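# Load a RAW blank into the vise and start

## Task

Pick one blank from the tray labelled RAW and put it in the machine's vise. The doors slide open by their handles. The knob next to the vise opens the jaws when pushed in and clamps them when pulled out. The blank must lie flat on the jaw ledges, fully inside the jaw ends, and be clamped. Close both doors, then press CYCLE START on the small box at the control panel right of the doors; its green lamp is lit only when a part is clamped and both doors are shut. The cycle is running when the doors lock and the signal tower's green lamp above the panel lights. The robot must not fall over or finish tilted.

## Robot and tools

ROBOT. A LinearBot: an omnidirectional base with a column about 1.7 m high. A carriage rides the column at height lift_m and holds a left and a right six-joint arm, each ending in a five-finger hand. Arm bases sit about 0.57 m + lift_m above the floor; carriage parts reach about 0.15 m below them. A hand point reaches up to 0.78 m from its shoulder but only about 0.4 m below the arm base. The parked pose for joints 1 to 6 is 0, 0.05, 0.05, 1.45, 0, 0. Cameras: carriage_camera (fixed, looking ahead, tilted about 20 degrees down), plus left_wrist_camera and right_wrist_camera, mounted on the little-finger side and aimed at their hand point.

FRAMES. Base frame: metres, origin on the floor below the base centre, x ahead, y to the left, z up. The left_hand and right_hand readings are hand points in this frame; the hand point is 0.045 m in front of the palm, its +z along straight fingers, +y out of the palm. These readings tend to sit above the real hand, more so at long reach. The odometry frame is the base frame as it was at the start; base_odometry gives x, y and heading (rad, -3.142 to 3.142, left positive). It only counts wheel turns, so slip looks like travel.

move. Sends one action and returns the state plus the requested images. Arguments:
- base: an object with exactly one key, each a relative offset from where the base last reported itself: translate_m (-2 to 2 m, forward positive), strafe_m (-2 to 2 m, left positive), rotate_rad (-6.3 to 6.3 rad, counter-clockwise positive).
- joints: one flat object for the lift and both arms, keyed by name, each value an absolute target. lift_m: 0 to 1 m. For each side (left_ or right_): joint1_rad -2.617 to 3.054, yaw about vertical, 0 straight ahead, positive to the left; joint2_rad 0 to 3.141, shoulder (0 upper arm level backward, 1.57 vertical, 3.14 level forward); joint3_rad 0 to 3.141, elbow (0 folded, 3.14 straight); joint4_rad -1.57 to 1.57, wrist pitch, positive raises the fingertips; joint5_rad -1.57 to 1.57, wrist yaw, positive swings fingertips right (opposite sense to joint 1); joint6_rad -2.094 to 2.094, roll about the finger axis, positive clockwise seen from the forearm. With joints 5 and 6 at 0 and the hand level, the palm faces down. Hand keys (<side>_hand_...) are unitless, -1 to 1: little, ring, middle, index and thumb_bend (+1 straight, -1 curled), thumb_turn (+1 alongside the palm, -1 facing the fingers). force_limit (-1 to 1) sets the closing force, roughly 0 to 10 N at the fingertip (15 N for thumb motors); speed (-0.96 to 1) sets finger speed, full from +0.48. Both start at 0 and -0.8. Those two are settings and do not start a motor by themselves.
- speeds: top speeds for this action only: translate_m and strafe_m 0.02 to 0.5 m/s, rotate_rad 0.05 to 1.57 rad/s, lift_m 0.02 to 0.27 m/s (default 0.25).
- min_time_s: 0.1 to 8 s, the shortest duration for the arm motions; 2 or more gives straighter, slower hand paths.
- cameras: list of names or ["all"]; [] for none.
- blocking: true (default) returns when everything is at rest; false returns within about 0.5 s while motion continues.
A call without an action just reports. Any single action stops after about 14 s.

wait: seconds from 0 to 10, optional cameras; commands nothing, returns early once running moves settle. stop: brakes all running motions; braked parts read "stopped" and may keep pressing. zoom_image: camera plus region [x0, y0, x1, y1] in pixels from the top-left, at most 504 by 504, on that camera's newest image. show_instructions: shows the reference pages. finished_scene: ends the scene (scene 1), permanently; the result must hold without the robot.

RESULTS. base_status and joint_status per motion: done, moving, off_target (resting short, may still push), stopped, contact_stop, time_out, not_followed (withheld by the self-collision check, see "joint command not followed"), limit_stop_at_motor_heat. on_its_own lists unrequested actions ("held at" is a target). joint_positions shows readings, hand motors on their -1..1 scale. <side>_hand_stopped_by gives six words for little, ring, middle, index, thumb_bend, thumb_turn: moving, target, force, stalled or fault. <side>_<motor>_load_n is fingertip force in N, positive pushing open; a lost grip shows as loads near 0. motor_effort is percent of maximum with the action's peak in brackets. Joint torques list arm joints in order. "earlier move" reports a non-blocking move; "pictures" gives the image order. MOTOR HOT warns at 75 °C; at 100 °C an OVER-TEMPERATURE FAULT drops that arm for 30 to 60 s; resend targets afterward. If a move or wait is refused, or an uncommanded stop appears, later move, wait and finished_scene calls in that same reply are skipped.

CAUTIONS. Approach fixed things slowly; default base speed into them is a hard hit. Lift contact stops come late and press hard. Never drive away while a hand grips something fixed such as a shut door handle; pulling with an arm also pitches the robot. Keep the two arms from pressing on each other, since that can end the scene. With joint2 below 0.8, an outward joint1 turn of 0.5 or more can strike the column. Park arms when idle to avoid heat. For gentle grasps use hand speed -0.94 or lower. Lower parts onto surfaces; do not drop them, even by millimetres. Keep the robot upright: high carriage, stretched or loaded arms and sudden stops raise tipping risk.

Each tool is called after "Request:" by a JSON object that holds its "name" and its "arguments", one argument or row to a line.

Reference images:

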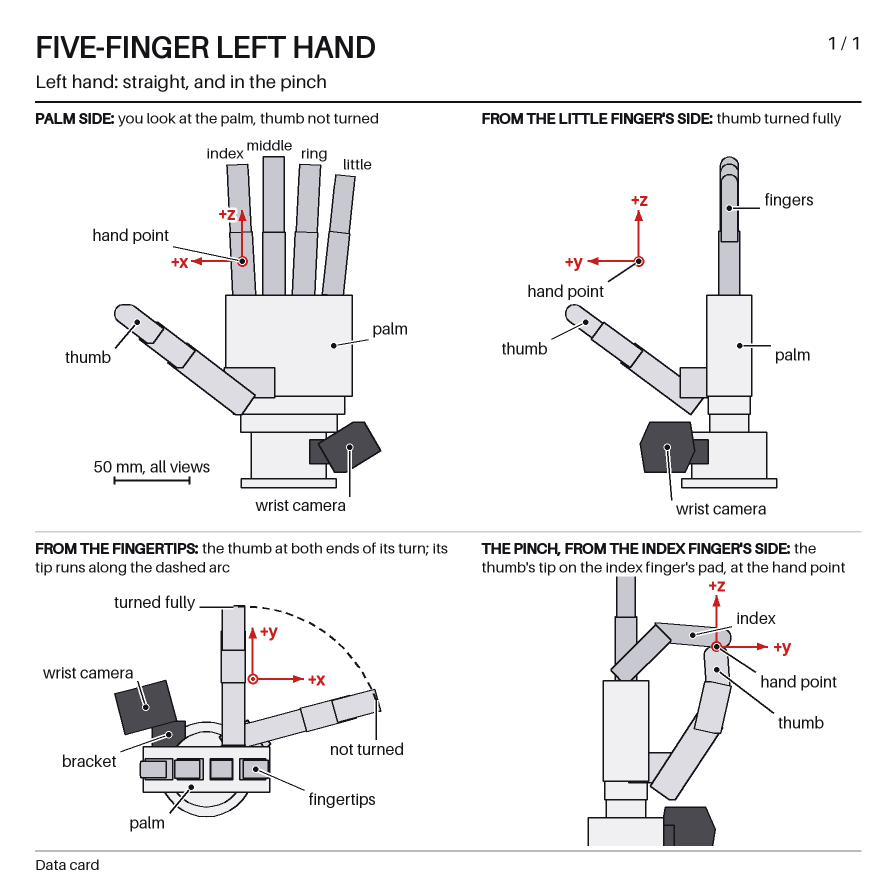

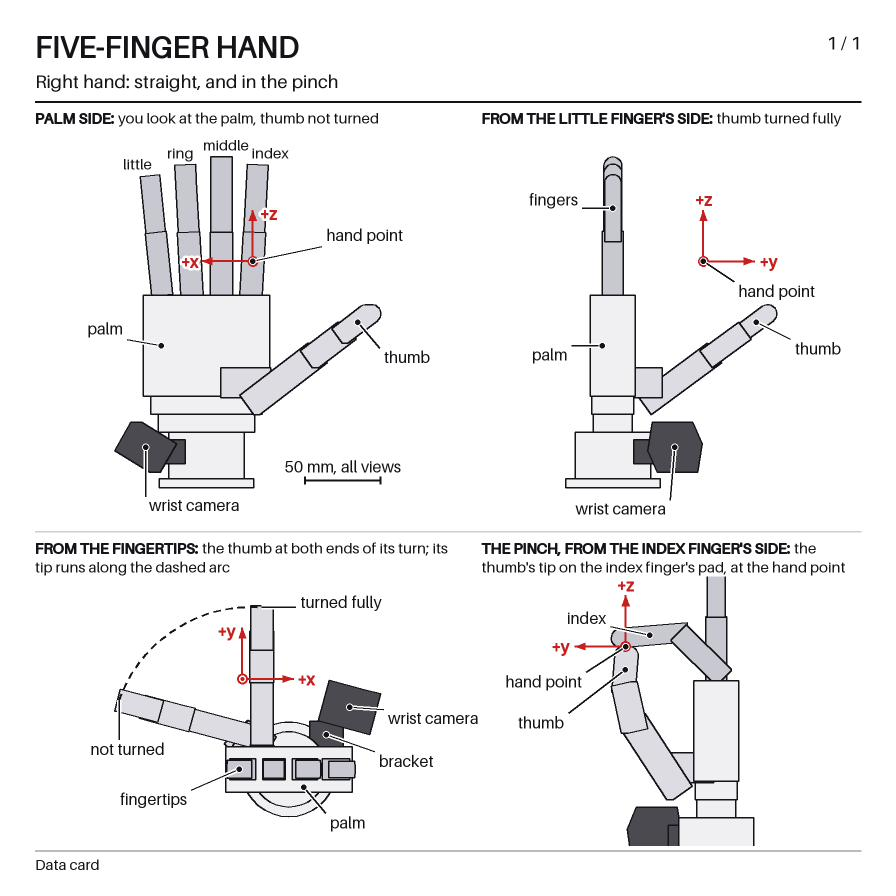

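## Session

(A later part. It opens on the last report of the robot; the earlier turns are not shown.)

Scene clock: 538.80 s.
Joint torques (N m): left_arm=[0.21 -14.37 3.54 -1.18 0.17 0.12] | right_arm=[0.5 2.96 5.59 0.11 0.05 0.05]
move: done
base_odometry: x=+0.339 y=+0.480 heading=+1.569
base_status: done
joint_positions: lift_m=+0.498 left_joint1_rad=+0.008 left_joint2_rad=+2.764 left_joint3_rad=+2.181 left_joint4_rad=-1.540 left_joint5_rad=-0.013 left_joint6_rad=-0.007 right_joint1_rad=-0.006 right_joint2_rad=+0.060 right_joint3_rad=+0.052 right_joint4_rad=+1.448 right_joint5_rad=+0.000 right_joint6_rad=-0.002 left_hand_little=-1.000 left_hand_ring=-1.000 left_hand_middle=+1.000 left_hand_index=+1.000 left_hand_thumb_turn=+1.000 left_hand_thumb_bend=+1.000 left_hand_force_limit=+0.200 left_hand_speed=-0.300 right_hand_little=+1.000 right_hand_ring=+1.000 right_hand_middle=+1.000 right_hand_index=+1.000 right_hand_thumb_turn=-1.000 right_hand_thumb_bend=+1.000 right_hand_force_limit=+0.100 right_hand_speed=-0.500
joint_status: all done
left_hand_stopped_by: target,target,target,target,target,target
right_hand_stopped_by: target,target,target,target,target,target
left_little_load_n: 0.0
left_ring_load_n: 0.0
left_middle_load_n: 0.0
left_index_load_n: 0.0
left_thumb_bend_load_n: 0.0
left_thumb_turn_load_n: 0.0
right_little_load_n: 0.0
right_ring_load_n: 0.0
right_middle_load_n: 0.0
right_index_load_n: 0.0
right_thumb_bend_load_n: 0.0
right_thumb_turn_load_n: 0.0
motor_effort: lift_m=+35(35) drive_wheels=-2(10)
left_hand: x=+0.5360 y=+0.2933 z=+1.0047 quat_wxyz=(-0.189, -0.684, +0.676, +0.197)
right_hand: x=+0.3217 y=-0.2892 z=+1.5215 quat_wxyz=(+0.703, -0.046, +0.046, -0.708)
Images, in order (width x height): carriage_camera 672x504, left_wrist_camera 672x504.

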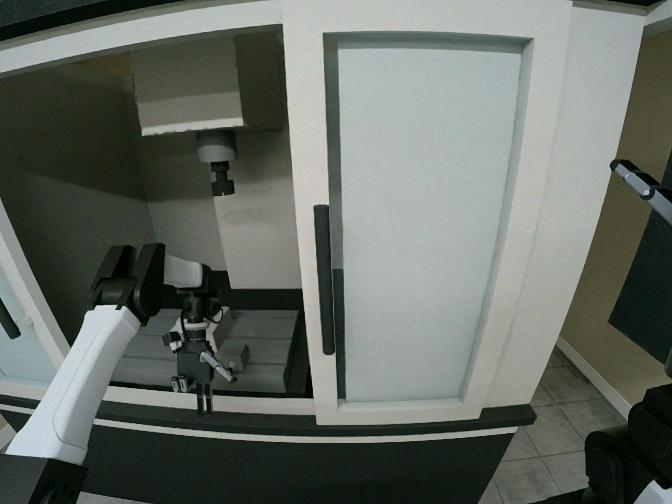

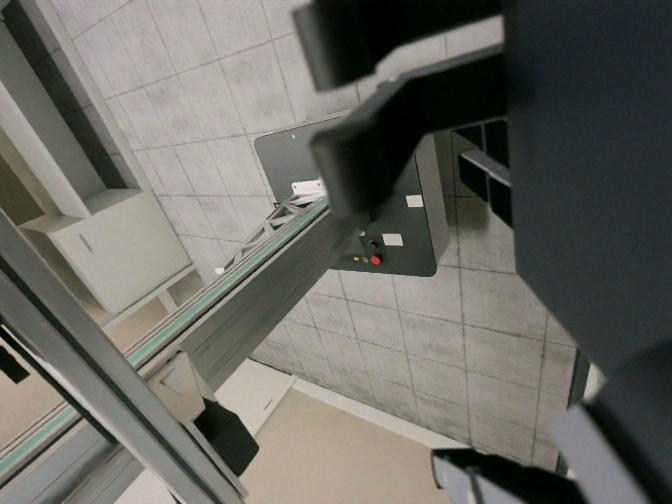

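Request:
{"name": "move", "arguments": {
  "base": {"strafe_m": 0.024},
  "joints": {"lift_m": 0.56, "left_hand_middle": -1, "left_joint4_rad": -0.98},
  "min_time_s": 1.5,
  "speeds": {"strafe_m": 0.1}
}}

Request:
{"name": "move", "arguments": {
  "base": {"translate_m": 0.015},
  "speeds": {"translate_m": 0.05},
  "cameras": ["carriage_camera"]
}}

Request:
{"name": "zoom_image", "arguments": {
  "camera": "carriage_camera",
  "region": [180, 300, 280, 400]
}}

Scene clock: 541.00 s.
Joint torques (N m): left_arm=[0.42 -15.9 4.33 0.32 0.14 0.13] | right_arm=[0.5 2.95 5.6 0.13 0.06 0.05]
move: done
base_odometry: x=+0.315 y=+0.480 heading=+1.568
base_status: done
joint_positions: lift_m=+0.560 left_joint1_rad=+0.007 left_joint2_rad=+2.766 left_joint3_rad=+2.181 left_joint4_rad=-0.991 left_joint5_rad=-0.011 left_joint6_rad=-0.007 right_joint1_rad=-0.006 right_joint2_rad=+0.060 right_joint3_rad=+0.052 right_joint4_rad=+1.447 right_joint5_rad=-0.001 right_joint6_rad=-0.002 left_hand_little=-1.000 left_hand_ring=-1.000 left_hand_middle=-1.000 left_hand_index=+1.000 left_hand_thumb_turn=+1.000 left_hand_thumb_bend=+1.000 left_hand_force_limit=+0.200 left_hand_speed=-0.300 right_hand_little=+1.000 right_hand_ring=+1.000 right_hand_middle=+1.000 right_hand_index=+1.000 right_hand_thumb_turn=-1.000 right_hand_thumb_bend=+1.000 right_hand_force_limit=+0.100 right_hand_speed=-0.500
joint_status: all done
left_hand_stopped_by: target,target,target,target,target,target
right_hand_stopped_by: target,target,target,target,target,target
left_little_load_n: 0.0
left_ring_load_n: 0.0
left_middle_load_n: 0.0
left_index_load_n: 0.5
left_thumb_bend_load_n: 0.0
left_thumb_turn_load_n: 0.0
right_little_load_n: 0.0
right_ring_load_n: 0.0
right_middle_load_n: 0.0
right_index_load_n: 0.0
right_thumb_bend_load_n: 0.0
right_thumb_turn_load_n: 0.0
motor_effort: lift_m=+33(41) drive_wheels=+2(6)
left_hand: x=+0.6668 y=+0.2934 z=+0.9951 quat_wxyz=(+0.002, -0.712, +0.702, +0.005)
right_hand: x=+0.3218 y=-0.2892 z=+1.5836 quat_wxyz=(+0.703, -0.046, +0.046, -0.708)
pictures: none

Scene clock: 541.87 s.
Joint torques (N m): left_arm=[0.47 -15.98 4.31 0.21 0.14 0.11] | right_arm=[0.51 2.96 5.56 0.08 0.05 0.05]
move: done
base_odometry: x=+0.315 y=+0.495 heading=+1.569
base_status: done
joint_positions: lift_m=+0.560 left_joint1_rad=+0.007 left_joint2_rad=+2.766 left_joint3_rad=+2.181 left_joint4_rad=-0.985 left_joint5_rad=-0.011 left_joint6_rad=-0.007 right_joint1_rad=-0.006 right_joint2_rad=+0.060 right_joint3_rad=+0.052 right_joint4_rad=+1.449 right_joint5_rad=-0.001 right_joint6_rad=-0.002 left_hand_little=-1.000 left_hand_ring=-1.000 left_hand_middle=-1.000 left_hand_index=+1.000 left_hand_thumb_turn=+1.000 left_hand_thumb_bend=+1.000 left_hand_force_limit=+0.200 left_hand_speed=-0.300 right_hand_little=+1.000 right_hand_ring=+1.000 right_hand_middle=+1.000 right_hand_index=+1.000 right_hand_thumb_turn=-1.000 right_hand_thumb_bend=+1.000 right_hand_force_limit=+0.100 right_hand_speed=-0.500
joint_status: not commanded
left_hand_stopped_by: target,target,target,target,target,target
right_hand_stopped_by: target,target,target,target,target,target
left_little_load_n: 0.5
left_ring_load_n: 0.0
left_middle_load_n: 0.0
left_index_load_n: 0.0
left_thumb_bend_load_n: 0.0
left_thumb_turn_load_n: 0.0
right_little_load_n: 0.0
right_ring_load_n: 0.0
right_middle_load_n: 0.0
right_index_load_n: 0.0
right_thumb_bend_load_n: 0.0
right_thumb_turn_load_n: 0.0
motor_effort: lift_m=+33(33) drive_wheels=-5(6)
left_hand: x=+0.6683 y=+0.2934 z=+0.9948 quat_wxyz=(+0.004, -0.712, +0.702, +0.004)
right_hand: x=+0.3214 y=-0.2892 z=+1.5837 quat_wxyz=(+0.703, -0.046, +0.046, -0.708)
Images, in order (width x height): carriage_camera 672x504.

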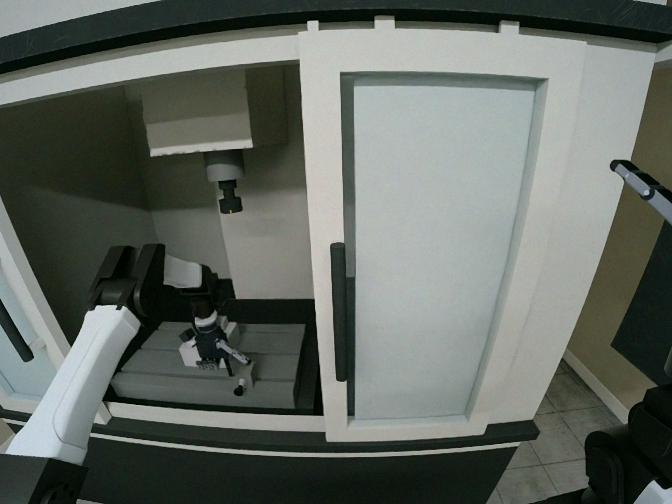

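Scaled by 5.040 from the camera's image (finer frame: 960x720).

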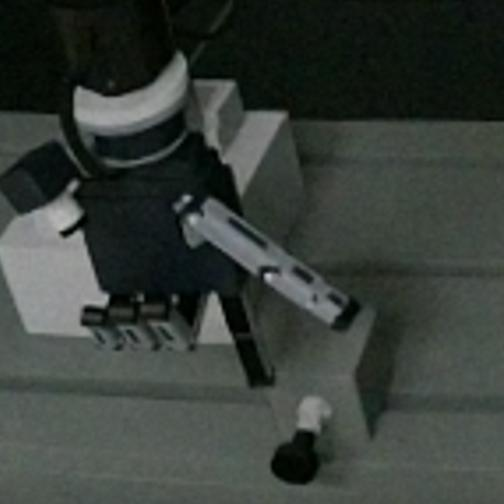

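Request:
{"name": "move", "arguments": {
  "joints": {"lift_m": 0.479},
  "speeds": {"lift_m": 0.1}
}}

Request:
{"name": "move", "arguments": {
  "base": {"strafe_m": -0.006},
  "speeds": {"strafe_m": 0.03},
  "cameras": ["carriage_camera"]
}}

Request:
{"name": "zoom_image", "arguments": {
  "camera": "carriage_camera",
  "region": [180, 280, 280, 380]
}}

Scene clock: 543.20 s.
Joint torques (N m): left_arm=[0.46 -16.28 4.48 0.19 0.2 0.11] | right_arm=[0.51 2.95 5.6 0.14 0.05 0.04]
move: done
base_odometry: x=+0.315 y=+0.495 heading=+1.569
base_status: not commanded
joint_positions: lift_m=+0.479 left_joint1_rad=+0.008 left_joint2_rad=+2.769 left_joint3_rad=+2.181 left_joint4_rad=-0.980 left_joint5_rad=-0.014 left_joint6_rad=-0.007 right_joint1_rad=-0.006 right_joint2_rad=+0.060 right_joint3_rad=+0.052 right_joint4_rad=+1.447 right_joint5_rad=-0.001 right_joint6_rad=-0.002 left_hand_little=-1.000 left_hand_ring=-1.000 left_hand_middle=-1.000 left_hand_index=+1.000 left_hand_thumb_turn=+1.000 left_hand_thumb_bend=+1.000 left_hand_force_limit=+0.200 left_hand_speed=-0.300 right_hand_little=+1.000 right_hand_ring=+1.000 right_hand_middle=+1.000 right_hand_index=+1.000 right_hand_thumb_turn=-1.000 right_hand_thumb_bend=+1.000 right_hand_force_limit=+0.100 right_hand_speed=-0.500
joint_status: all done
left_hand_stopped_by: target,target,target,target,target,target
right_hand_stopped_by: target,target,target,target,target,target
left_little_load_n: 0.0
left_ring_load_n: 0.0
left_middle_load_n: 0.0
left_index_load_n: 0.0
left_thumb_bend_load_n: 0.0
left_thumb_turn_load_n: 0.0
right_little_load_n: 0.0
right_ring_load_n: 0.0
right_middle_load_n: 0.0
right_index_load_n: 0.0
right_thumb_bend_load_n: 0.0
right_thumb_turn_load_n: 0.0
motor_effort: lift_m=+27(27) drive_wheels=-5(5)
left_hand: x=+0.6690 y=+0.2947 z=+0.9124 quat_wxyz=(+0.006, -0.712, +0.702, +0.004)
right_hand: x=+0.3219 y=-0.2892 z=+1.5031 quat_wxyz=(+0.703, -0.047, +0.046, -0.708)
pictures: none

Scene clock: 543.83 s.
Joint torques (N m): left_arm=[0.03 -16.16 4.42 0.19 0.32 0.12] | right_arm=[0.49 2.93 5.55 0.11 0.06 0.05]
move: done
base_odometry: x=+0.321 y=+0.495 heading=+1.570
base_status: done
joint_positions: lift_m=+0.479 left_joint1_rad=+0.011 left_joint2_rad=+2.769 left_joint3_rad=+2.181 left_joint4_rad=-0.980 left_joint5_rad=-0.025 left_joint6_rad=-0.007 right_joint1_rad=-0.005 right_joint2_rad=+0.060 right_joint3_rad=+0.052 right_joint4_rad=+1.448 right_joint5_rad=-0.001 right_joint6_rad=-0.002 left_hand_little=-1.000 left_hand_ring=-1.000 left_hand_middle=-1.000 left_hand_index=+1.000 left_hand_thumb_turn=+1.000 left_hand_thumb_bend=+1.000 left_hand_force_limit=+0.200 left_hand_speed=-0.300 right_hand_little=+1.000 right_hand_ring=+1.000 right_hand_middle=+1.000 right_hand_index=+1.000 right_hand_thumb_turn=-1.000 right_hand_thumb_bend=+1.000 right_hand_force_limit=+0.100 right_hand_speed=-0.500
joint_status: not commanded
left_hand_stopped_by: target,target,target,target,target,target
right_hand_stopped_by: target,target,target,target,target,target
left_little_load_n: 0.0
left_ring_load_n: 0.5
left_middle_load_n: 0.5
left_index_load_n: 0.0
left_thumb_bend_load_n: 0.0
left_thumb_turn_load_n: 0.0
right_little_load_n: 0.0
right_ring_load_n: 0.0
right_middle_load_n: 0.0
right_index_load_n: -0.5
right_thumb_bend_load_n: 0.0
right_thumb_turn_load_n: 0.0
motor_effort: lift_m=+26(27) drive_wheels=-4(8)
left_hand: x=+0.6690 y=+0.2980 z=+0.9121 quat_wxyz=(+0.010, -0.713, +0.701, +0.008)
right_hand: x=+0.3217 y=-0.2891 z=+1.5031 quat_wxyz=(+0.703, -0.046, +0.046, -0.708)
Images, in order (width x height): carriage_camera 672x504.

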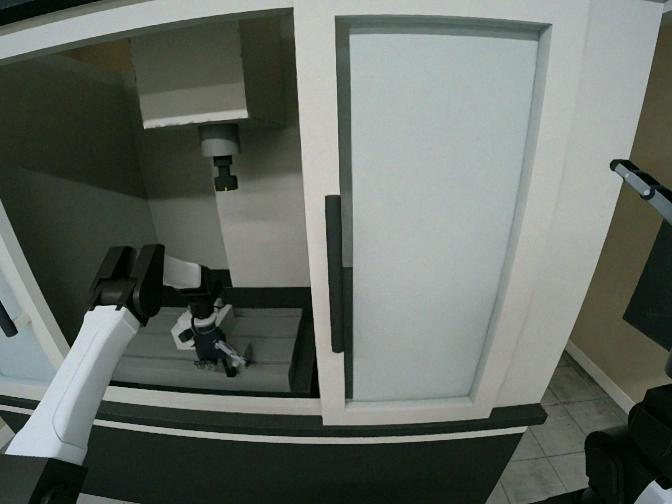

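Scaled by 5.040 from the camera's image (finer frame: 960x720).

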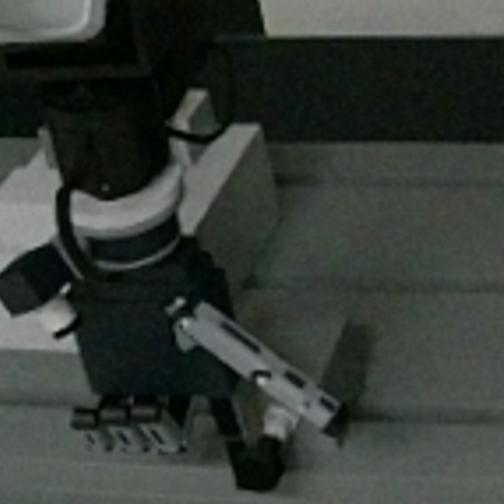

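Request:
{"name": "move", "arguments": {
  "joints": {"left_joint4_rad": -1.3},
  "min_time_s": 1.0
}}

Request:
{"name": "move", "arguments": {
  "joints": {"left_joint4_rad": -1.569},
  "min_time_s": 1.0,
  "cameras": ["carriage_camera"]
}}

Request:
{"name": "zoom_image", "arguments": {
  "camera": "carriage_camera",
  "region": [180, 280, 280, 380]
}}

Scene clock: 545.23 s.
Joint torques (N m): left_arm=[0.03 -16.17 3.79 -3.09 0.28 0.23] | right_arm=[0.49 2.93 5.61 0.13 0.06 0.04]
move: off_target
base_odometry: x=+0.321 y=+0.495 heading=+1.570
base_status: not commanded
joint_positions: lift_m=+0.479 left_joint1_rad=+0.011 left_joint2_rad=+2.769 left_joint3_rad=+2.189 left_joint4_rad=-1.020 left_joint5_rad=-0.025 left_joint6_rad=-0.019 right_joint1_rad=-0.005 right_joint2_rad=+0.060 right_joint3_rad=+0.052 right_joint4_rad=+1.448 right_joint5_rad=-0.001 right_joint6_rad=-0.002 left_hand_little=-1.000 left_hand_ring=-1.000 left_hand_middle=-1.000 left_hand_index=+1.000 left_hand_thumb_turn=+1.000 left_hand_thumb_bend=+1.000 left_hand_force_limit=+0.200 left_hand_speed=-0.300 right_hand_little=+1.000 right_hand_ring=+1.000 right_hand_middle=+1.000 right_hand_index=+1.000 right_hand_thumb_turn=-1.000 right_hand_thumb_bend=+1.000 right_hand_force_limit=+0.100 right_hand_speed=-0.500
joint_status: left_joint4_rad off_target (ended at -1.020, target -1.300)
left_hand_stopped_by: target,target,target,target,target,target
right_hand_stopped_by: target,target,target,target,target,target
left_little_load_n: 0.0
left_ring_load_n: 0.0
left_middle_load_n: 0.0
left_index_load_n: 1.0
left_thumb_bend_load_n: 0.0
left_thumb_turn_load_n: 0.0
right_little_load_n: 0.0
right_ring_load_n: 0.0
right_middle_load_n: 0.0
right_index_load_n: 0.0
right_thumb_bend_load_n: 0.0
right_thumb_turn_load_n: 0.0
motor_effort: lift_m=+26(27) drive_wheels=-4(4)
left_hand: x=+0.6614 y=+0.2972 z=+0.9160 quat_wxyz=(-0.001, -0.717, +0.696, +0.019)
right_hand: x=+0.3217 y=-0.2891 z=+1.5031 quat_wxyz=(+0.703, -0.046, +0.046, -0.708)
pictures: none

Scene clock: 546.53 s.
Joint torques (N m): left_arm=[0.06 -16.23 1.74 -5.64 0.3 0.53] | right_arm=[0.47 2.96 5.59 0.11 0.06 0.05]
move: off_target
base_odometry: x=+0.321 y=+0.495 heading=+1.570
base_status: not commanded
joint_positions: lift_m=+0.479 left_joint1_rad=+0.011 left_joint2_rad=+2.769 left_joint3_rad=+2.214 left_joint4_rad=-1.073 left_joint5_rad=-0.025 left_joint6_rad=-0.045 right_joint1_rad=-0.005 right_joint2_rad=+0.060 right_joint3_rad=+0.052 right_joint4_rad=+1.448 right_joint5_rad=-0.001 right_joint6_rad=-0.002 left_hand_little=-1.000 left_hand_ring=-1.000 left_hand_middle=-1.000 left_hand_index=+1.000 left_hand_thumb_turn=+1.000 left_hand_thumb_bend=+1.000 left_hand_force_limit=+0.200 left_hand_speed=-0.300 right_hand_little=+1.000 right_hand_ring=+1.000 right_hand_middle=+1.000 right_hand_index=+1.000 right_hand_thumb_turn=-1.000 right_hand_thumb_bend=+1.000 right_hand_force_limit=+0.100 right_hand_speed=-0.500
joint_status: left_joint4_rad off_target (ended at -1.073, target -1.569)
left_hand_stopped_by: target,target,target,target,target,target
right_hand_stopped_by: target,target,target,target,target,target
left_little_load_n: 0.0
left_ring_load_n: 0.5
left_middle_load_n: 0.0
left_index_load_n: 1.5
left_thumb_bend_load_n: 0.0
left_thumb_turn_load_n: 0.0
right_little_load_n: 0.0
right_ring_load_n: 0.0
right_middle_load_n: 0.0
right_index_load_n: 0.0
right_thumb_bend_load_n: 0.0
right_thumb_turn_load_n: 0.0
motor_effort: lift_m=+26(27) drive_wheels=-4(4)
left_hand: x=+0.6569 y=+0.2956 z=+0.9239 quat_wxyz=(-0.011, -0.726, +0.687, +0.029)
right_hand: x=+0.3217 y=-0.2891 z=+1.5031 quat_wxyz=(+0.703, -0.046, +0.046, -0.708)
Images, in order (width x height): carriage_camera 672x504.

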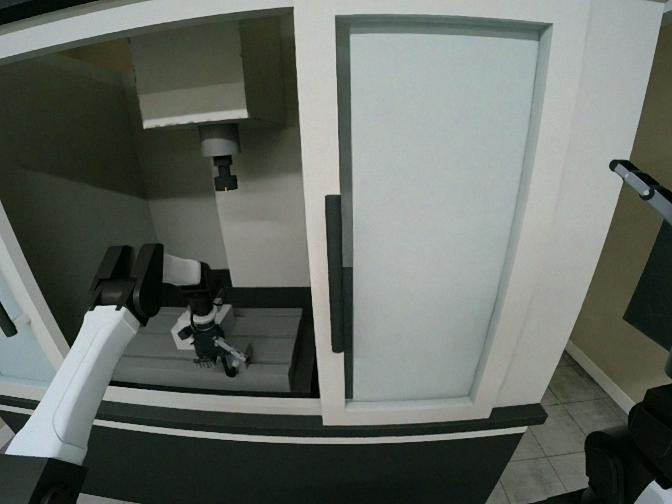

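Scaled by 5.040 from the camera's image (finer frame: 960x720).

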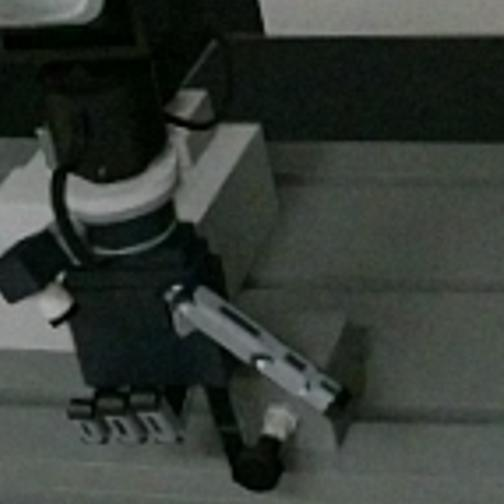

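Request:
{"name": "move", "arguments": {
  "base": {"translate_m": -0.03},
  "speeds": {"translate_m": 0.04},
  "cameras": ["carriage_camera"]
}}

Request:
{"name": "zoom_image", "arguments": {
  "camera": "carriage_camera",
  "region": [180, 270, 280, 370]
}}

Scene clock: 547.90 s.
Joint torques (N m): left_arm=[0.08 -16.43 0.68 -6.18 0.37 0.67] | right_arm=[0.49 2.99 5.55 0.18 0.06 0.04]
move: done
base_odometry: x=+0.321 y=+0.465 heading=+1.569
base_status: done
joint_positions: lift_m=+0.479 left_joint1_rad=+0.011 left_joint2_rad=+2.769 left_joint3_rad=+2.231 left_joint4_rad=-1.010 left_joint5_rad=-0.031 left_joint6_rad=-0.059 right_joint1_rad=-0.005 right_joint2_rad=+0.060 right_joint3_rad=+0.052 right_joint4_rad=+1.446 right_joint5_rad=-0.001 right_joint6_rad=-0.002 left_hand_little=-1.000 left_hand_ring=-1.000 left_hand_middle=-1.000 left_hand_index=+1.000 left_hand_thumb_turn=+1.000 left_hand_thumb_bend=+1.000 left_hand_force_limit=+0.200 left_hand_speed=-0.300 right_hand_little=+1.000 right_hand_ring=+1.000 right_hand_middle=+1.000 right_hand_index=+1.000 right_hand_thumb_turn=-1.000 right_hand_thumb_bend=+1.000 right_hand_force_limit=+0.100 right_hand_speed=-0.500
joint_status: not commanded
left_hand_stopped_by: target,target,target,target,target,target
right_hand_stopped_by: target,target,target,target,target,target
left_little_load_n: 0.0
left_ring_load_n: 0.0
left_middle_load_n: 0.0
left_index_load_n: 2.0
left_thumb_bend_load_n: 0.0
left_thumb_turn_load_n: 0.0
right_little_load_n: 0.0
right_ring_load_n: 0.0
right_middle_load_n: 0.0
right_index_load_n: 0.0
right_thumb_bend_load_n: 0.0
right_thumb_turn_load_n: 0.0
motor_effort: lift_m=+26(27) drive_wheels=-6(11)
left_hand: x=+0.6799 y=+0.2962 z=+0.9228 quat_wxyz=(+0.019, -0.732, +0.682, +0.003)
right_hand: x=+0.3221 y=-0.2891 z=+1.5030 quat_wxyz=(+0.703, -0.047, +0.047, -0.708)
Images, in order (width x height): carriage_camera 672x504.

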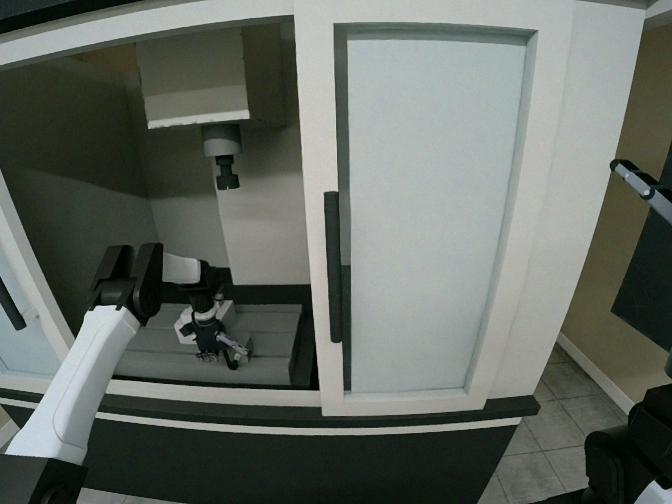

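Scaled by 5.040 from the camera's image (finer frame: 960x720).

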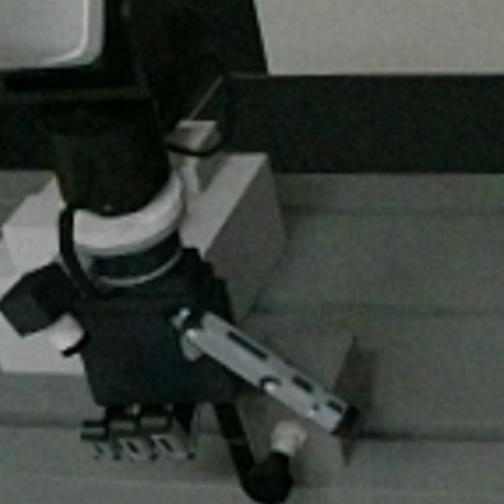

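Request:
{"name": "wait", "arguments": {
  "seconds": 1.0,
  "cameras": ["carriage_camera"]
}}

Request:
{"name": "zoom_image", "arguments": {
  "camera": "carriage_camera",
  "region": [210, 330, 260, 380]
}}

Scene clock: 551.90 s.
Joint torques (N m): left_arm=[0.06 -16.43 0.68 -6.18 0.37 0.67] | right_arm=[0.47 2.97 5.6 0.14 0.06 0.04]
base_odometry: x=+0.321 y=+0.465 heading=+1.569
base_status: done
joint_positions: lift_m=+0.479 left_joint1_rad=+0.011 left_joint2_rad=+2.769 left_joint3_rad=+2.231 left_joint4_rad=-1.010 left_joint5_rad=-0.031 left_joint6_rad=-0.059 right_joint1_rad=-0.005 right_joint2_rad=+0.060 right_joint3_rad=+0.052 right_joint4_rad=+1.446 right_joint5_rad=-0.001 right_joint6_rad=-0.002 left_hand_little=-1.000 left_hand_ring=-1.000 left_hand_middle=-1.000 left_hand_index=+1.000 left_hand_thumb_turn=+1.000 left_hand_thumb_bend=+1.000 left_hand_force_limit=+0.200 left_hand_speed=-0.300 right_hand_little=+1.000 right_hand_ring=+1.000 right_hand_middle=+1.000 right_hand_index=+1.000 right_hand_thumb_turn=-1.000 right_hand_thumb_bend=+1.000 right_hand_force_limit=+0.100 right_hand_speed=-0.500
joint_status: not commanded
left_hand_stopped_by: target,target,target,target,target,target
right_hand_stopped_by: target,target,target,target,target,target
left_little_load_n: 0.0
left_ring_load_n: 0.0
left_middle_load_n: 0.0
left_index_load_n: 2.0
left_thumb_bend_load_n: 0.0
left_thumb_turn_load_n: 0.0
right_little_load_n: 0.0
right_ring_load_n: 0.0
right_middle_load_n: 0.0
right_index_load_n: 0.0
right_thumb_bend_load_n: 0.0
right_thumb_turn_load_n: 0.0
motor_effort: lift_m=+26(27) drive_wheels=-6(11)
left_hand: x=+0.6799 y=+0.2962 z=+0.9228 quat_wxyz=(+0.019, -0.732, +0.682, +0.003)
right_hand: x=+0.3221 y=-0.2891 z=+1.5030 quat_wxyz=(+0.703, -0.047, +0.047, -0.708)
wait: 1.00 s; at rest from the start
Images, in order (width x height): carriage_camera 672x504.

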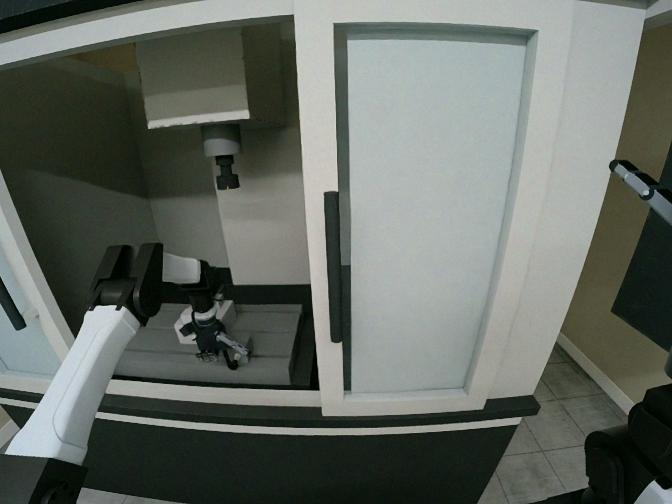

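Scaled by 10.080 from the camera's image (finer frame: 960x720).

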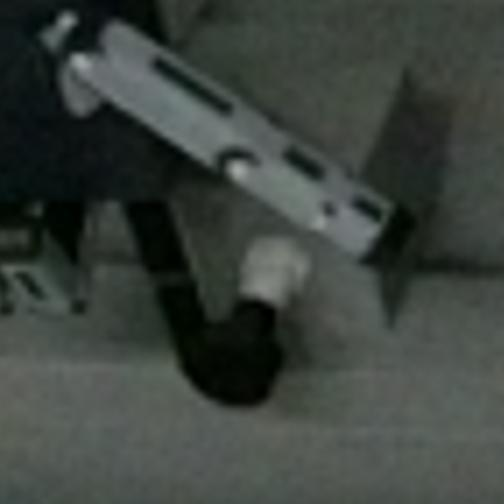

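Request:
{"name": "move", "arguments": {
  "joints": {"left_joint4_rad": -1.1},
  "min_time_s": 0.8
}}

Request:
{"name": "move", "arguments": {
  "base": {"translate_m": 0.03},
  "joints": {"left_joint4_rad": -0.98},
  "speeds": {"translate_m": 0.06}
}}

Request:
{"name": "move", "arguments": {
  "joints": {"lift_m": 0.56},
  "speeds": {"lift_m": 0.1},
  "cameras": ["carriage_camera"]
}}

Request:
{"name": "zoom_image", "arguments": {
  "camera": "carriage_camera",
  "region": [200, 340, 260, 400]
}}

Scene clock: 553.80 s.
Joint torques (N m): left_arm=[0.1 -16.2 1.57 -1.22 0.36 0.35] | right_arm=[0.49 2.96 5.6 0.13 0.05 0.05]
move: off_target
base_odometry: x=+0.321 y=+0.465 heading=+1.569
base_status: not commanded
joint_positions: lift_m=+0.479 left_joint1_rad=+0.011 left_joint2_rad=+2.767 left_joint3_rad=+2.219 left_joint4_rad=-0.963 left_joint5_rad=-0.031 left_joint6_rad=-0.031 right_joint1_rad=-0.005 right_joint2_rad=+0.060 right_joint3_rad=+0.052 right_joint4_rad=+1.446 right_joint5_rad=-0.001 right_joint6_rad=-0.002 left_hand_little=-1.000 left_hand_ring=-1.000 left_hand_middle=-1.000 left_hand_index=+1.000 left_hand_thumb_turn=+1.000 left_hand_thumb_bend=+1.000 left_hand_force_limit=+0.200 left_hand_speed=-0.300 right_hand_little=+1.000 right_hand_ring=+1.000 right_hand_middle=+1.000 right_hand_index=+1.000 right_hand_thumb_turn=-1.000 right_hand_thumb_bend=+1.000 right_hand_force_limit=+0.100 right_hand_speed=-0.500
joint_status: left_joint4_rad off_target (ended at -0.963, target -1.100)
left_hand_stopped_by: target,target,target,target,target,target
right_hand_stopped_by: target,target,target,target,target,target
left_little_load_n: 0.0
left_ring_load_n: 0.0
left_middle_load_n: 0.0
left_index_load_n: 0.5
left_thumb_bend_load_n: 0.0
left_thumb_turn_load_n: 0.0
right_little_load_n: 0.0
right_ring_load_n: 0.0
right_middle_load_n: 0.0
right_index_load_n: 0.0
right_thumb_bend_load_n: 0.0
right_thumb_turn_load_n: 0.0
motor_effort: lift_m=+26(27) drive_wheels=-5(6)
left_hand: x=+0.6882 y=+0.2979 z=+0.9191 quat_wxyz=(+0.032, -0.722, +0.691, -0.010)
right_hand: x=+0.3221 y=-0.2891 z=+1.5030 quat_wxyz=(+0.703, -0.047, +0.047, -0.708)
pictures: none

Scene clock: 554.87 s.
Joint torques (N m): left_arm=[0.08 -15.92 3.85 0.17 0.29 0.17] | right_arm=[0.49 2.93 5.57 0.12 0.05 0.05]
move: done
base_odometry: x=+0.321 y=+0.495 heading=+1.570
base_status: done
joint_positions: lift_m=+0.479 left_joint1_rad=+0.011 left_joint2_rad=+2.767 left_joint3_rad=+2.189 left_joint4_rad=-0.973 left_joint5_rad=-0.025 left_joint6_rad=-0.011 right_joint1_rad=-0.005 right_joint2_rad=+0.060 right_joint3_rad=+0.052 right_joint4_rad=+1.446 right_joint5_rad=-0.001 right_joint6_rad=-0.002 left_hand_little=-1.000 left_hand_ring=-1.000 left_hand_middle=-1.000 left_hand_index=+1.000 left_hand_thumb_turn=+1.000 left_hand_thumb_bend=+1.000 left_hand_force_limit=+0.200 left_hand_speed=-0.300 right_hand_little=+1.000 right_hand_ring=+1.000 right_hand_middle=+1.000 right_hand_index=+1.000 right_hand_thumb_turn=-1.000 right_hand_thumb_bend=+1.000 right_hand_force_limit=+0.100 right_hand_speed=-0.500
joint_status: all done
left_hand_stopped_by: target,target,target,target,target,target
right_hand_stopped_by: target,target,target,target,target,target
left_little_load_n: 0.0
left_ring_load_n: 0.0
left_middle_load_n: 0.0
left_index_load_n: 0.0
left_thumb_bend_load_n: 0.0
left_thumb_turn_load_n: 0.0
right_little_load_n: 0.0
right_ring_load_n: 0.5
right_middle_load_n: 0.0
right_index_load_n: 0.0
right_thumb_bend_load_n: 0.0
right_thumb_turn_load_n: 0.5
motor_effort: lift_m=+26(27) drive_wheels=+2(7)
left_hand: x=+0.6744 y=+0.2975 z=+0.9141 quat_wxyz=(+0.016, -0.715, +0.699, +0.002)
right_hand: x=+0.3220 y=-0.2891 z=+1.5030 quat_wxyz=(+0.703, -0.047, +0.047, -0.708)
pictures: none

Scene clock: 556.07 s.
Joint torques (N m): left_arm=[0.17 -16.13 4.21 0.2 0.19 0.17] | right_arm=[0.49 2.97 5.59 0.11 0.05 0.04]
move: done
base_odometry: x=+0.321 y=+0.495 heading=+1.570
base_status: not commanded
joint_positions: lift_m=+0.560 left_joint1_rad=+0.011 left_joint2_rad=+2.769 left_joint3_rad=+2.183 left_joint4_rad=-0.977 left_joint5_rad=-0.016 left_joint6_rad=-0.011 right_joint1_rad=-0.005 right_joint2_rad=+0.060 right_joint3_rad=+0.052 right_joint4_rad=+1.447 right_joint5_rad=-0.001 right_joint6_rad=-0.002 left_hand_little=-1.000 left_hand_ring=-1.000 left_hand_middle=-1.000 left_hand_index=+1.000 left_hand_thumb_turn=+1.000 left_hand_thumb_bend=+1.000 left_hand_force_limit=+0.200 left_hand_speed=-0.300 right_hand_little=+1.000 right_hand_ring=+1.000 right_hand_middle=+1.000 right_hand_index=+1.000 right_hand_thumb_turn=-1.000 right_hand_thumb_bend=+1.000 right_hand_force_limit=+0.100 right_hand_speed=-0.500
joint_status: all done
left_hand_stopped_by: target,target,target,target,target,target
right_hand_stopped_by: target,target,target,target,target,target
left_little_load_n: 0.0
left_ring_load_n: 0.0
left_middle_load_n: 0.0
left_index_load_n: 0.0
left_thumb_bend_load_n: 0.0
left_thumb_turn_load_n: 0.0
right_little_load_n: 0.0
right_ring_load_n: 0.0
right_middle_load_n: 0.0
right_index_load_n: 0.0
right_thumb_bend_load_n: 0.0
right_thumb_turn_load_n: 0.0
motor_effort: lift_m=+33(42) drive_wheels=+2(4)
left_hand: x=+0.6708 y=+0.2959 z=+0.9932 quat_wxyz=(+0.009, -0.715, +0.699, +0.003)
right_hand: x=+0.3219 y=-0.2891 z=+1.5835 quat_wxyz=(+0.703, -0.047, +0.046, -0.708)
Images, in order (width x height): carriage_camera 672x504.

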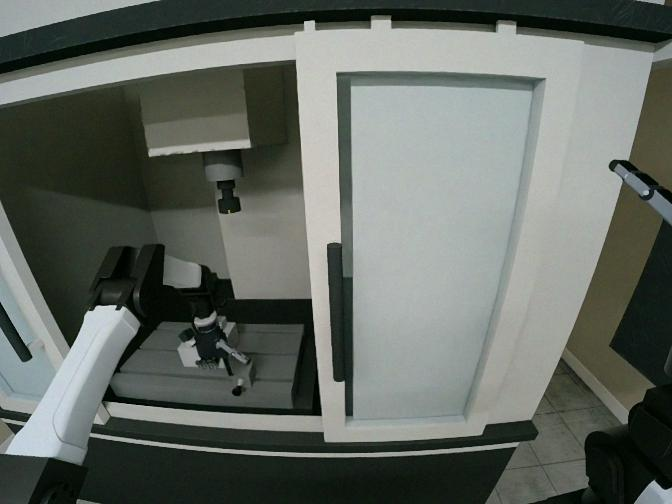

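Scaled by 8.400 from the camera's image (finer frame: 960x720).

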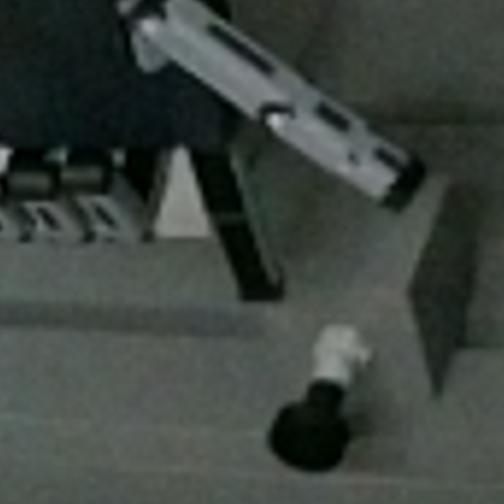

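Request:
{"name": "move", "arguments": {
  "joints": {"left_joint1_rad": 0.005, "left_joint2_rad": 2.45, "left_joint3_rad": 1.386, "left_joint4_rad": -0.505, "left_joint5_rad": 0.0, "left_joint6_rad": 0, "lift_m": 0.6},
  "min_time_s": 2
}}

Request:
{"name": "move", "arguments": {
  "base": {"translate_m": 0.105},
  "speeds": {"translate_m": 0.15},
  "cameras": ["carriage_camera"]
}}

Request:
{"name": "zoom_image", "arguments": {
  "camera": "carriage_camera",
  "region": [160, 320, 280, 440]
}}

Scene clock: 559.83 s.
Joint torques (N m): left_arm=[0.08 -16.7 2.33 0.22 0.19 0.16] | right_arm=[0.49 2.97 5.56 0.14 0.05 0.05]
move: done
base_odometry: x=+0.321 y=+0.495 heading=+1.570
base_status: not commanded
joint_positions: lift_m=+0.600 left_joint1_rad=+0.011 left_joint2_rad=+2.488 left_joint3_rad=+1.394 left_joint4_rad=-0.516 left_joint5_rad=-0.015 left_joint6_rad=-0.011 right_joint1_rad=-0.005 right_joint2_rad=+0.060 right_joint3_rad=+0.052 right_joint4_rad=+1.446 right_joint5_rad=-0.001 right_joint6_rad=-0.002 left_hand_little=-1.000 left_hand_ring=-1.000 left_hand_middle=-1.000 left_hand_index=+1.000 left_hand_thumb_turn=+1.000 left_hand_thumb_bend=+1.000 left_hand_force_limit=+0.200 left_hand_speed=-0.300 right_hand_little=+1.000 right_hand_ring=+1.000 right_hand_middle=+1.000 right_hand_index=+1.000 right_hand_thumb_turn=-1.000 right_hand_thumb_bend=+1.000 right_hand_force_limit=+0.100 right_hand_speed=-0.500
joint_status: all done
left_hand_stopped_by: target,target,target,target,target,target
right_hand_stopped_by: target,target,target,target,target,target
left_little_load_n: 0.0
left_ring_load_n: 0.0
left_middle_load_n: 0.0
left_index_load_n: 0.0
left_thumb_bend_load_n: 0.0
left_thumb_turn_load_n: 0.0
right_little_load_n: 0.0
right_ring_load_n: -0.5
right_middle_load_n: 0.0
right_index_load_n: 0.0
right_thumb_bend_load_n: 0.0
right_thumb_turn_load_n: 0.0
motor_effort: lift_m=+32(41) drive_wheels=-4(4)
left_hand: x=+0.5498 y=+0.2944 z=+0.9958 quat_wxyz=(-0.009, -0.715, +0.699, +0.020)
right_hand: x=+0.3220 y=-0.2891 z=+1.6236 quat_wxyz=(+0.703, -0.047, +0.047, -0.708)
pictures: none

Scene clock: 561.53 s.
Joint torques (N m): left_arm=[0.2 -16.68 2.36 0.18 0.19 0.16] | right_arm=[0.47 3 5.56 0.11 0.05 0.05]
move: done
base_odometry: x=+0.321 y=+0.600 heading=+1.570
base_status: done
joint_positions: lift_m=+0.600 left_joint1_rad=+0.009 left_joint2_rad=+2.488 left_joint3_rad=+1.394 left_joint4_rad=-0.510 left_joint5_rad=-0.015 left_joint6_rad=-0.011 right_joint1_rad=-0.005 right_joint2_rad=+0.060 right_joint3_rad=+0.052 right_joint4_rad=+1.448 right_joint5_rad=-0.001 right_joint6_rad=-0.002 left_hand_little=-1.000 left_hand_ring=-1.000 left_hand_middle=-1.000 left_hand_index=+1.000 left_hand_thumb_turn=+1.000 left_hand_thumb_bend=+1.000 left_hand_force_limit=+0.200 left_hand_speed=-0.300 right_hand_little=+1.000 right_hand_ring=+1.000 right_hand_middle=+1.000 right_hand_index=+1.000 right_hand_thumb_turn=-1.000 right_hand_thumb_bend=+1.000 right_hand_force_limit=+0.100 right_hand_speed=-0.500
joint_status: not commanded
left_hand_stopped_by: target,target,target,target,target,target
right_hand_stopped_by: target,target,target,target,target,target
left_little_load_n: 0.0
left_ring_load_n: 0.0
left_middle_load_n: 0.0
left_index_load_n: 0.0
left_thumb_bend_load_n: 0.0
left_thumb_turn_load_n: 0.0
right_little_load_n: 0.0
right_ring_load_n: 0.0
right_middle_load_n: 0.0
right_index_load_n: 0.0
right_thumb_bend_load_n: 0.0
right_thumb_turn_load_n: 0.0
motor_effort: lift_m=+32(33) drive_wheels=-4(7)
left_hand: x=+0.5516 y=+0.2938 z=+0.9954 quat_wxyz=(-0.007, -0.714, +0.700, +0.017)
right_hand: x=+0.3214 y=-0.2891 z=+1.6238 quat_wxyz=(+0.703, -0.046, +0.046, -0.708)
Images, in order (width x height): carriage_camera 672x504.

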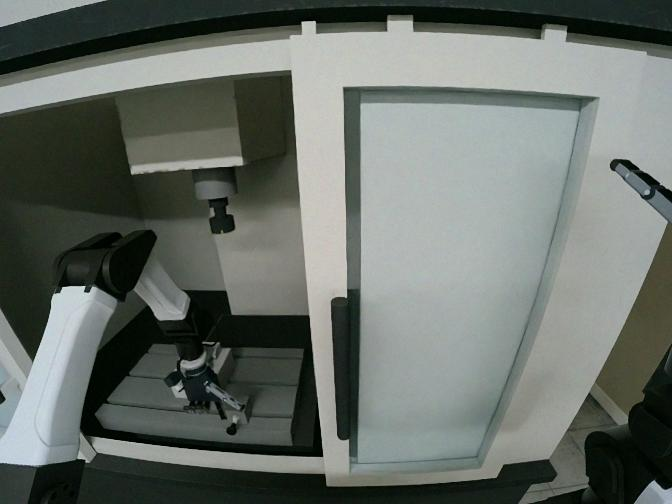

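Scaled by 4.200 from the camera's image (finer frame: 960x720).

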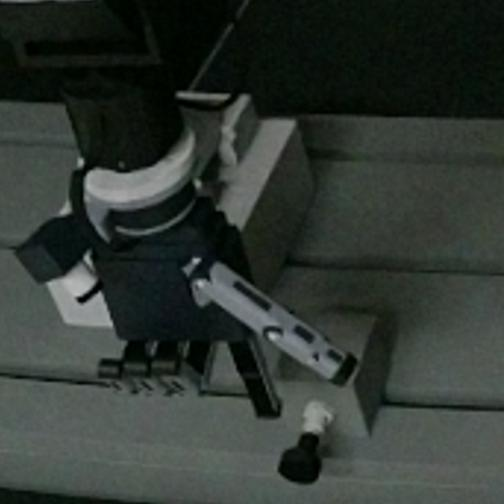

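Request:
{"name": "move", "arguments": {
  "base": {"strafe_m": 0.0065},
  "speeds": {"strafe_m": 0.04}
}}

Request:
{"name": "move", "arguments": {
  "base": {"translate_m": 0.013},
  "joints": {"lift_m": 0.55},
  "speeds": {"translate_m": 0.05, "lift_m": 0.1}
}}

Request:
{"name": "move", "arguments": {
  "joints": {"lift_m": 0.517},
  "speeds": {"lift_m": 0.06},
  "cameras": ["carriage_camera"]
}}

Request:
{"name": "zoom_image", "arguments": {
  "camera": "carriage_camera",
  "region": [180, 300, 280, 400]
}}

Scene clock: 562.37 s.
Joint torques (N m): left_arm=[0.43 -16.65 2.52 0.18 0.16 0.17] | right_arm=[0.49 2.96 5.55 0.13 0.08 0.05]
move: done
base_odometry: x=+0.314 y=+0.600 heading=+1.570
base_status: done
joint_positions: lift_m=+0.600 left_joint1_rad=+0.007 left_joint2_rad=+2.488 left_joint3_rad=+1.394 left_joint4_rad=-0.508 left_joint5_rad=-0.012 left_joint6_rad=-0.011 right_joint1_rad=-0.005 right_joint2_rad=+0.060 right_joint3_rad=+0.052 right_joint4_rad=+1.447 right_joint5_rad=-0.001 right_joint6_rad=-0.002 left_hand_little=-1.000 left_hand_ring=-1.000 left_hand_middle=-1.000 left_hand_index=+1.000 left_hand_thumb_turn=+1.000 left_hand_thumb_bend=+1.000 left_hand_force_limit=+0.200 left_hand_speed=-0.300 right_hand_little=+1.000 right_hand_ring=+1.000 right_hand_middle=+1.000 right_hand_index=+1.000 right_hand_thumb_turn=-1.000 right_hand_thumb_bend=+1.000 right_hand_force_limit=+0.100 right_hand_speed=-0.500
joint_status: not commanded
left_hand_stopped_by: target,target,target,target,target,target
right_hand_stopped_by: target,target,target,target,target,target
left_little_load_n: 0.0
left_ring_load_n: 0.0
left_middle_load_n: 0.0
left_index_load_n: 0.0
left_thumb_bend_load_n: 0.0
left_thumb_turn_load_n: 0.0
right_little_load_n: 0.0
right_ring_load_n: 0.0
right_middle_load_n: 0.0
right_index_load_n: 0.0
right_thumb_bend_load_n: 0.0
right_thumb_turn_load_n: 0.0
motor_effort: lift_m=+33(33) drive_wheels=+2(4)
left_hand: x=+0.5521 y=+0.2927 z=+0.9956 quat_wxyz=(-0.007, -0.713, +0.701, +0.016)
right_hand: x=+0.3217 y=-0.2891 z=+1.6237 quat_wxyz=(+0.703, -0.046, +0.046, -0.708)
pictures: none

Scene clock: 563.27 s.
Joint torques (N m): left_arm=[0.39 -15.5 2.86 0.17 0.16 0.16] | right_arm=[0.49 2.97 5.59 0.07 0.06 0.05]
move: done
base_odometry: x=+0.314 y=+0.613 heading=+1.570
base_status: done
joint_positions: lift_m=+0.550 left_joint1_rad=+0.007 left_joint2_rad=+2.477 left_joint3_rad=+1.390 left_joint4_rad=-0.506 left_joint5_rad=-0.012 left_joint6_rad=-0.011 right_joint1_rad=-0.005 right_joint2_rad=+0.060 right_joint3_rad=+0.052 right_joint4_rad=+1.450 right_joint5_rad=-0.001 right_joint6_rad=-0.002 left_hand_little=-1.000 left_hand_ring=-1.000 left_hand_middle=-1.000 left_hand_index=+1.000 left_hand_thumb_turn=+1.000 left_hand_thumb_bend=+1.000 left_hand_force_limit=+0.200 left_hand_speed=-0.300 right_hand_little=+1.000 right_hand_ring=+1.000 right_hand_middle=+1.000 right_hand_index=+1.000 right_hand_thumb_turn=-1.000 right_hand_thumb_bend=+1.000 right_hand_force_limit=+0.100 right_hand_speed=-0.500
joint_status: all done
left_hand_stopped_by: target,target,target,target,target,target
right_hand_stopped_by: target,target,target,target,target,target
left_little_load_n: 0.0
left_ring_load_n: 0.0
left_middle_load_n: 0.0
left_index_load_n: 0.0
left_thumb_bend_load_n: 0.0
left_thumb_turn_load_n: 0.0
right_little_load_n: 0.0
right_ring_load_n: 0.0
right_middle_load_n: -0.5
right_index_load_n: 0.0
right_thumb_bend_load_n: 0.0
right_thumb_turn_load_n: 0.0
motor_effort: lift_m=+27(28) drive_wheels=-2(7)
left_hand: x=+0.5541 y=+0.2924 z=+0.9488 quat_wxyz=(-0.004, -0.713, +0.701, +0.012)
right_hand: x=+0.3210 y=-0.2891 z=+1.5743 quat_wxyz=(+0.703, -0.045, +0.045, -0.708)
pictures: none

Scene clock: 564.17 s.
Joint torques (N m): left_arm=[0.4 -15.16 2.86 0.14 0.17 0.16] | right_arm=[0.49 2.96 5.53 0.09 0.06 0.05]
move: done
base_odometry: x=+0.314 y=+0.613 heading=+1.570
base_status: not commanded
joint_positions: lift_m=+0.517 left_joint1_rad=+0.007 left_joint2_rad=+2.473 left_joint3_rad=+1.388 left_joint4_rad=-0.505 left_joint5_rad=-0.012 left_joint6_rad=-0.011 right_joint1_rad=-0.005 right_joint2_rad=+0.060 right_joint3_rad=+0.052 right_joint4_rad=+1.449 right_joint5_rad=-0.001 right_joint6_rad=-0.002 left_hand_little=-1.000 left_hand_ring=-1.000 left_hand_middle=-1.000 left_hand_index=+1.000 left_hand_thumb_turn=+1.000 left_hand_thumb_bend=+1.000 left_hand_force_limit=+0.200 left_hand_speed=-0.300 right_hand_little=+1.000 right_hand_ring=+1.000 right_hand_middle=+1.000 right_hand_index=+1.000 right_hand_thumb_turn=-1.000 right_hand_thumb_bend=+1.000 right_hand_force_limit=+0.100 right_hand_speed=-0.500
joint_status: all done
left_hand_stopped_by: target,target,target,target,target,target
right_hand_stopped_by: target,target,target,target,target,target
left_little_load_n: 0.0
left_ring_load_n: 0.5
left_middle_load_n: 0.0
left_index_load_n: 0.0
left_thumb_bend_load_n: 0.0
left_thumb_turn_load_n: 0.0
right_little_load_n: 0.0
right_ring_load_n: 0.0
right_middle_load_n: 0.0
right_index_load_n: 0.0
right_thumb_bend_load_n: 0.0
right_thumb_turn_load_n: 0.0
motor_effort: lift_m=+26(27) drive_wheels=-2(2)
left_hand: x=+0.5549 y=+0.2927 z=+0.9168 quat_wxyz=(-0.002, -0.714, +0.701, +0.011)
right_hand: x=+0.3214 y=-0.2891 z=+1.5413 quat_wxyz=(+0.703, -0.046, +0.046, -0.708)
Images, in order (width x height): carriage_camera 672x504.

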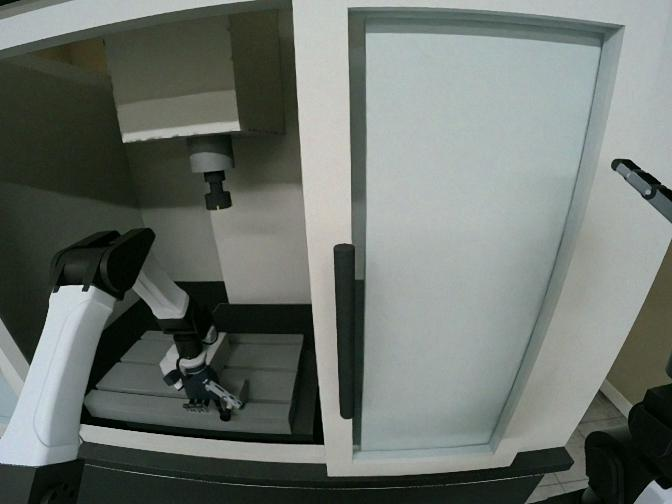

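Scaled by 5.040 from the camera's image (finer frame: 960x720).

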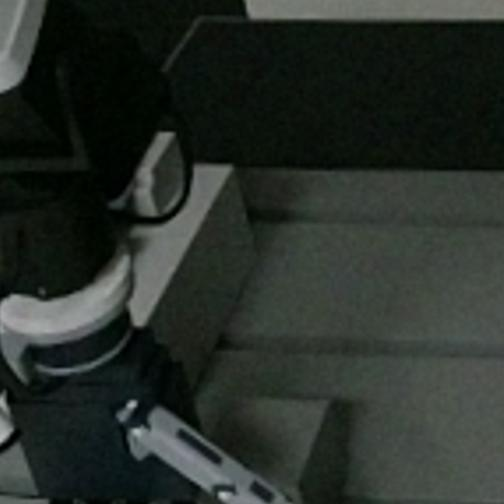

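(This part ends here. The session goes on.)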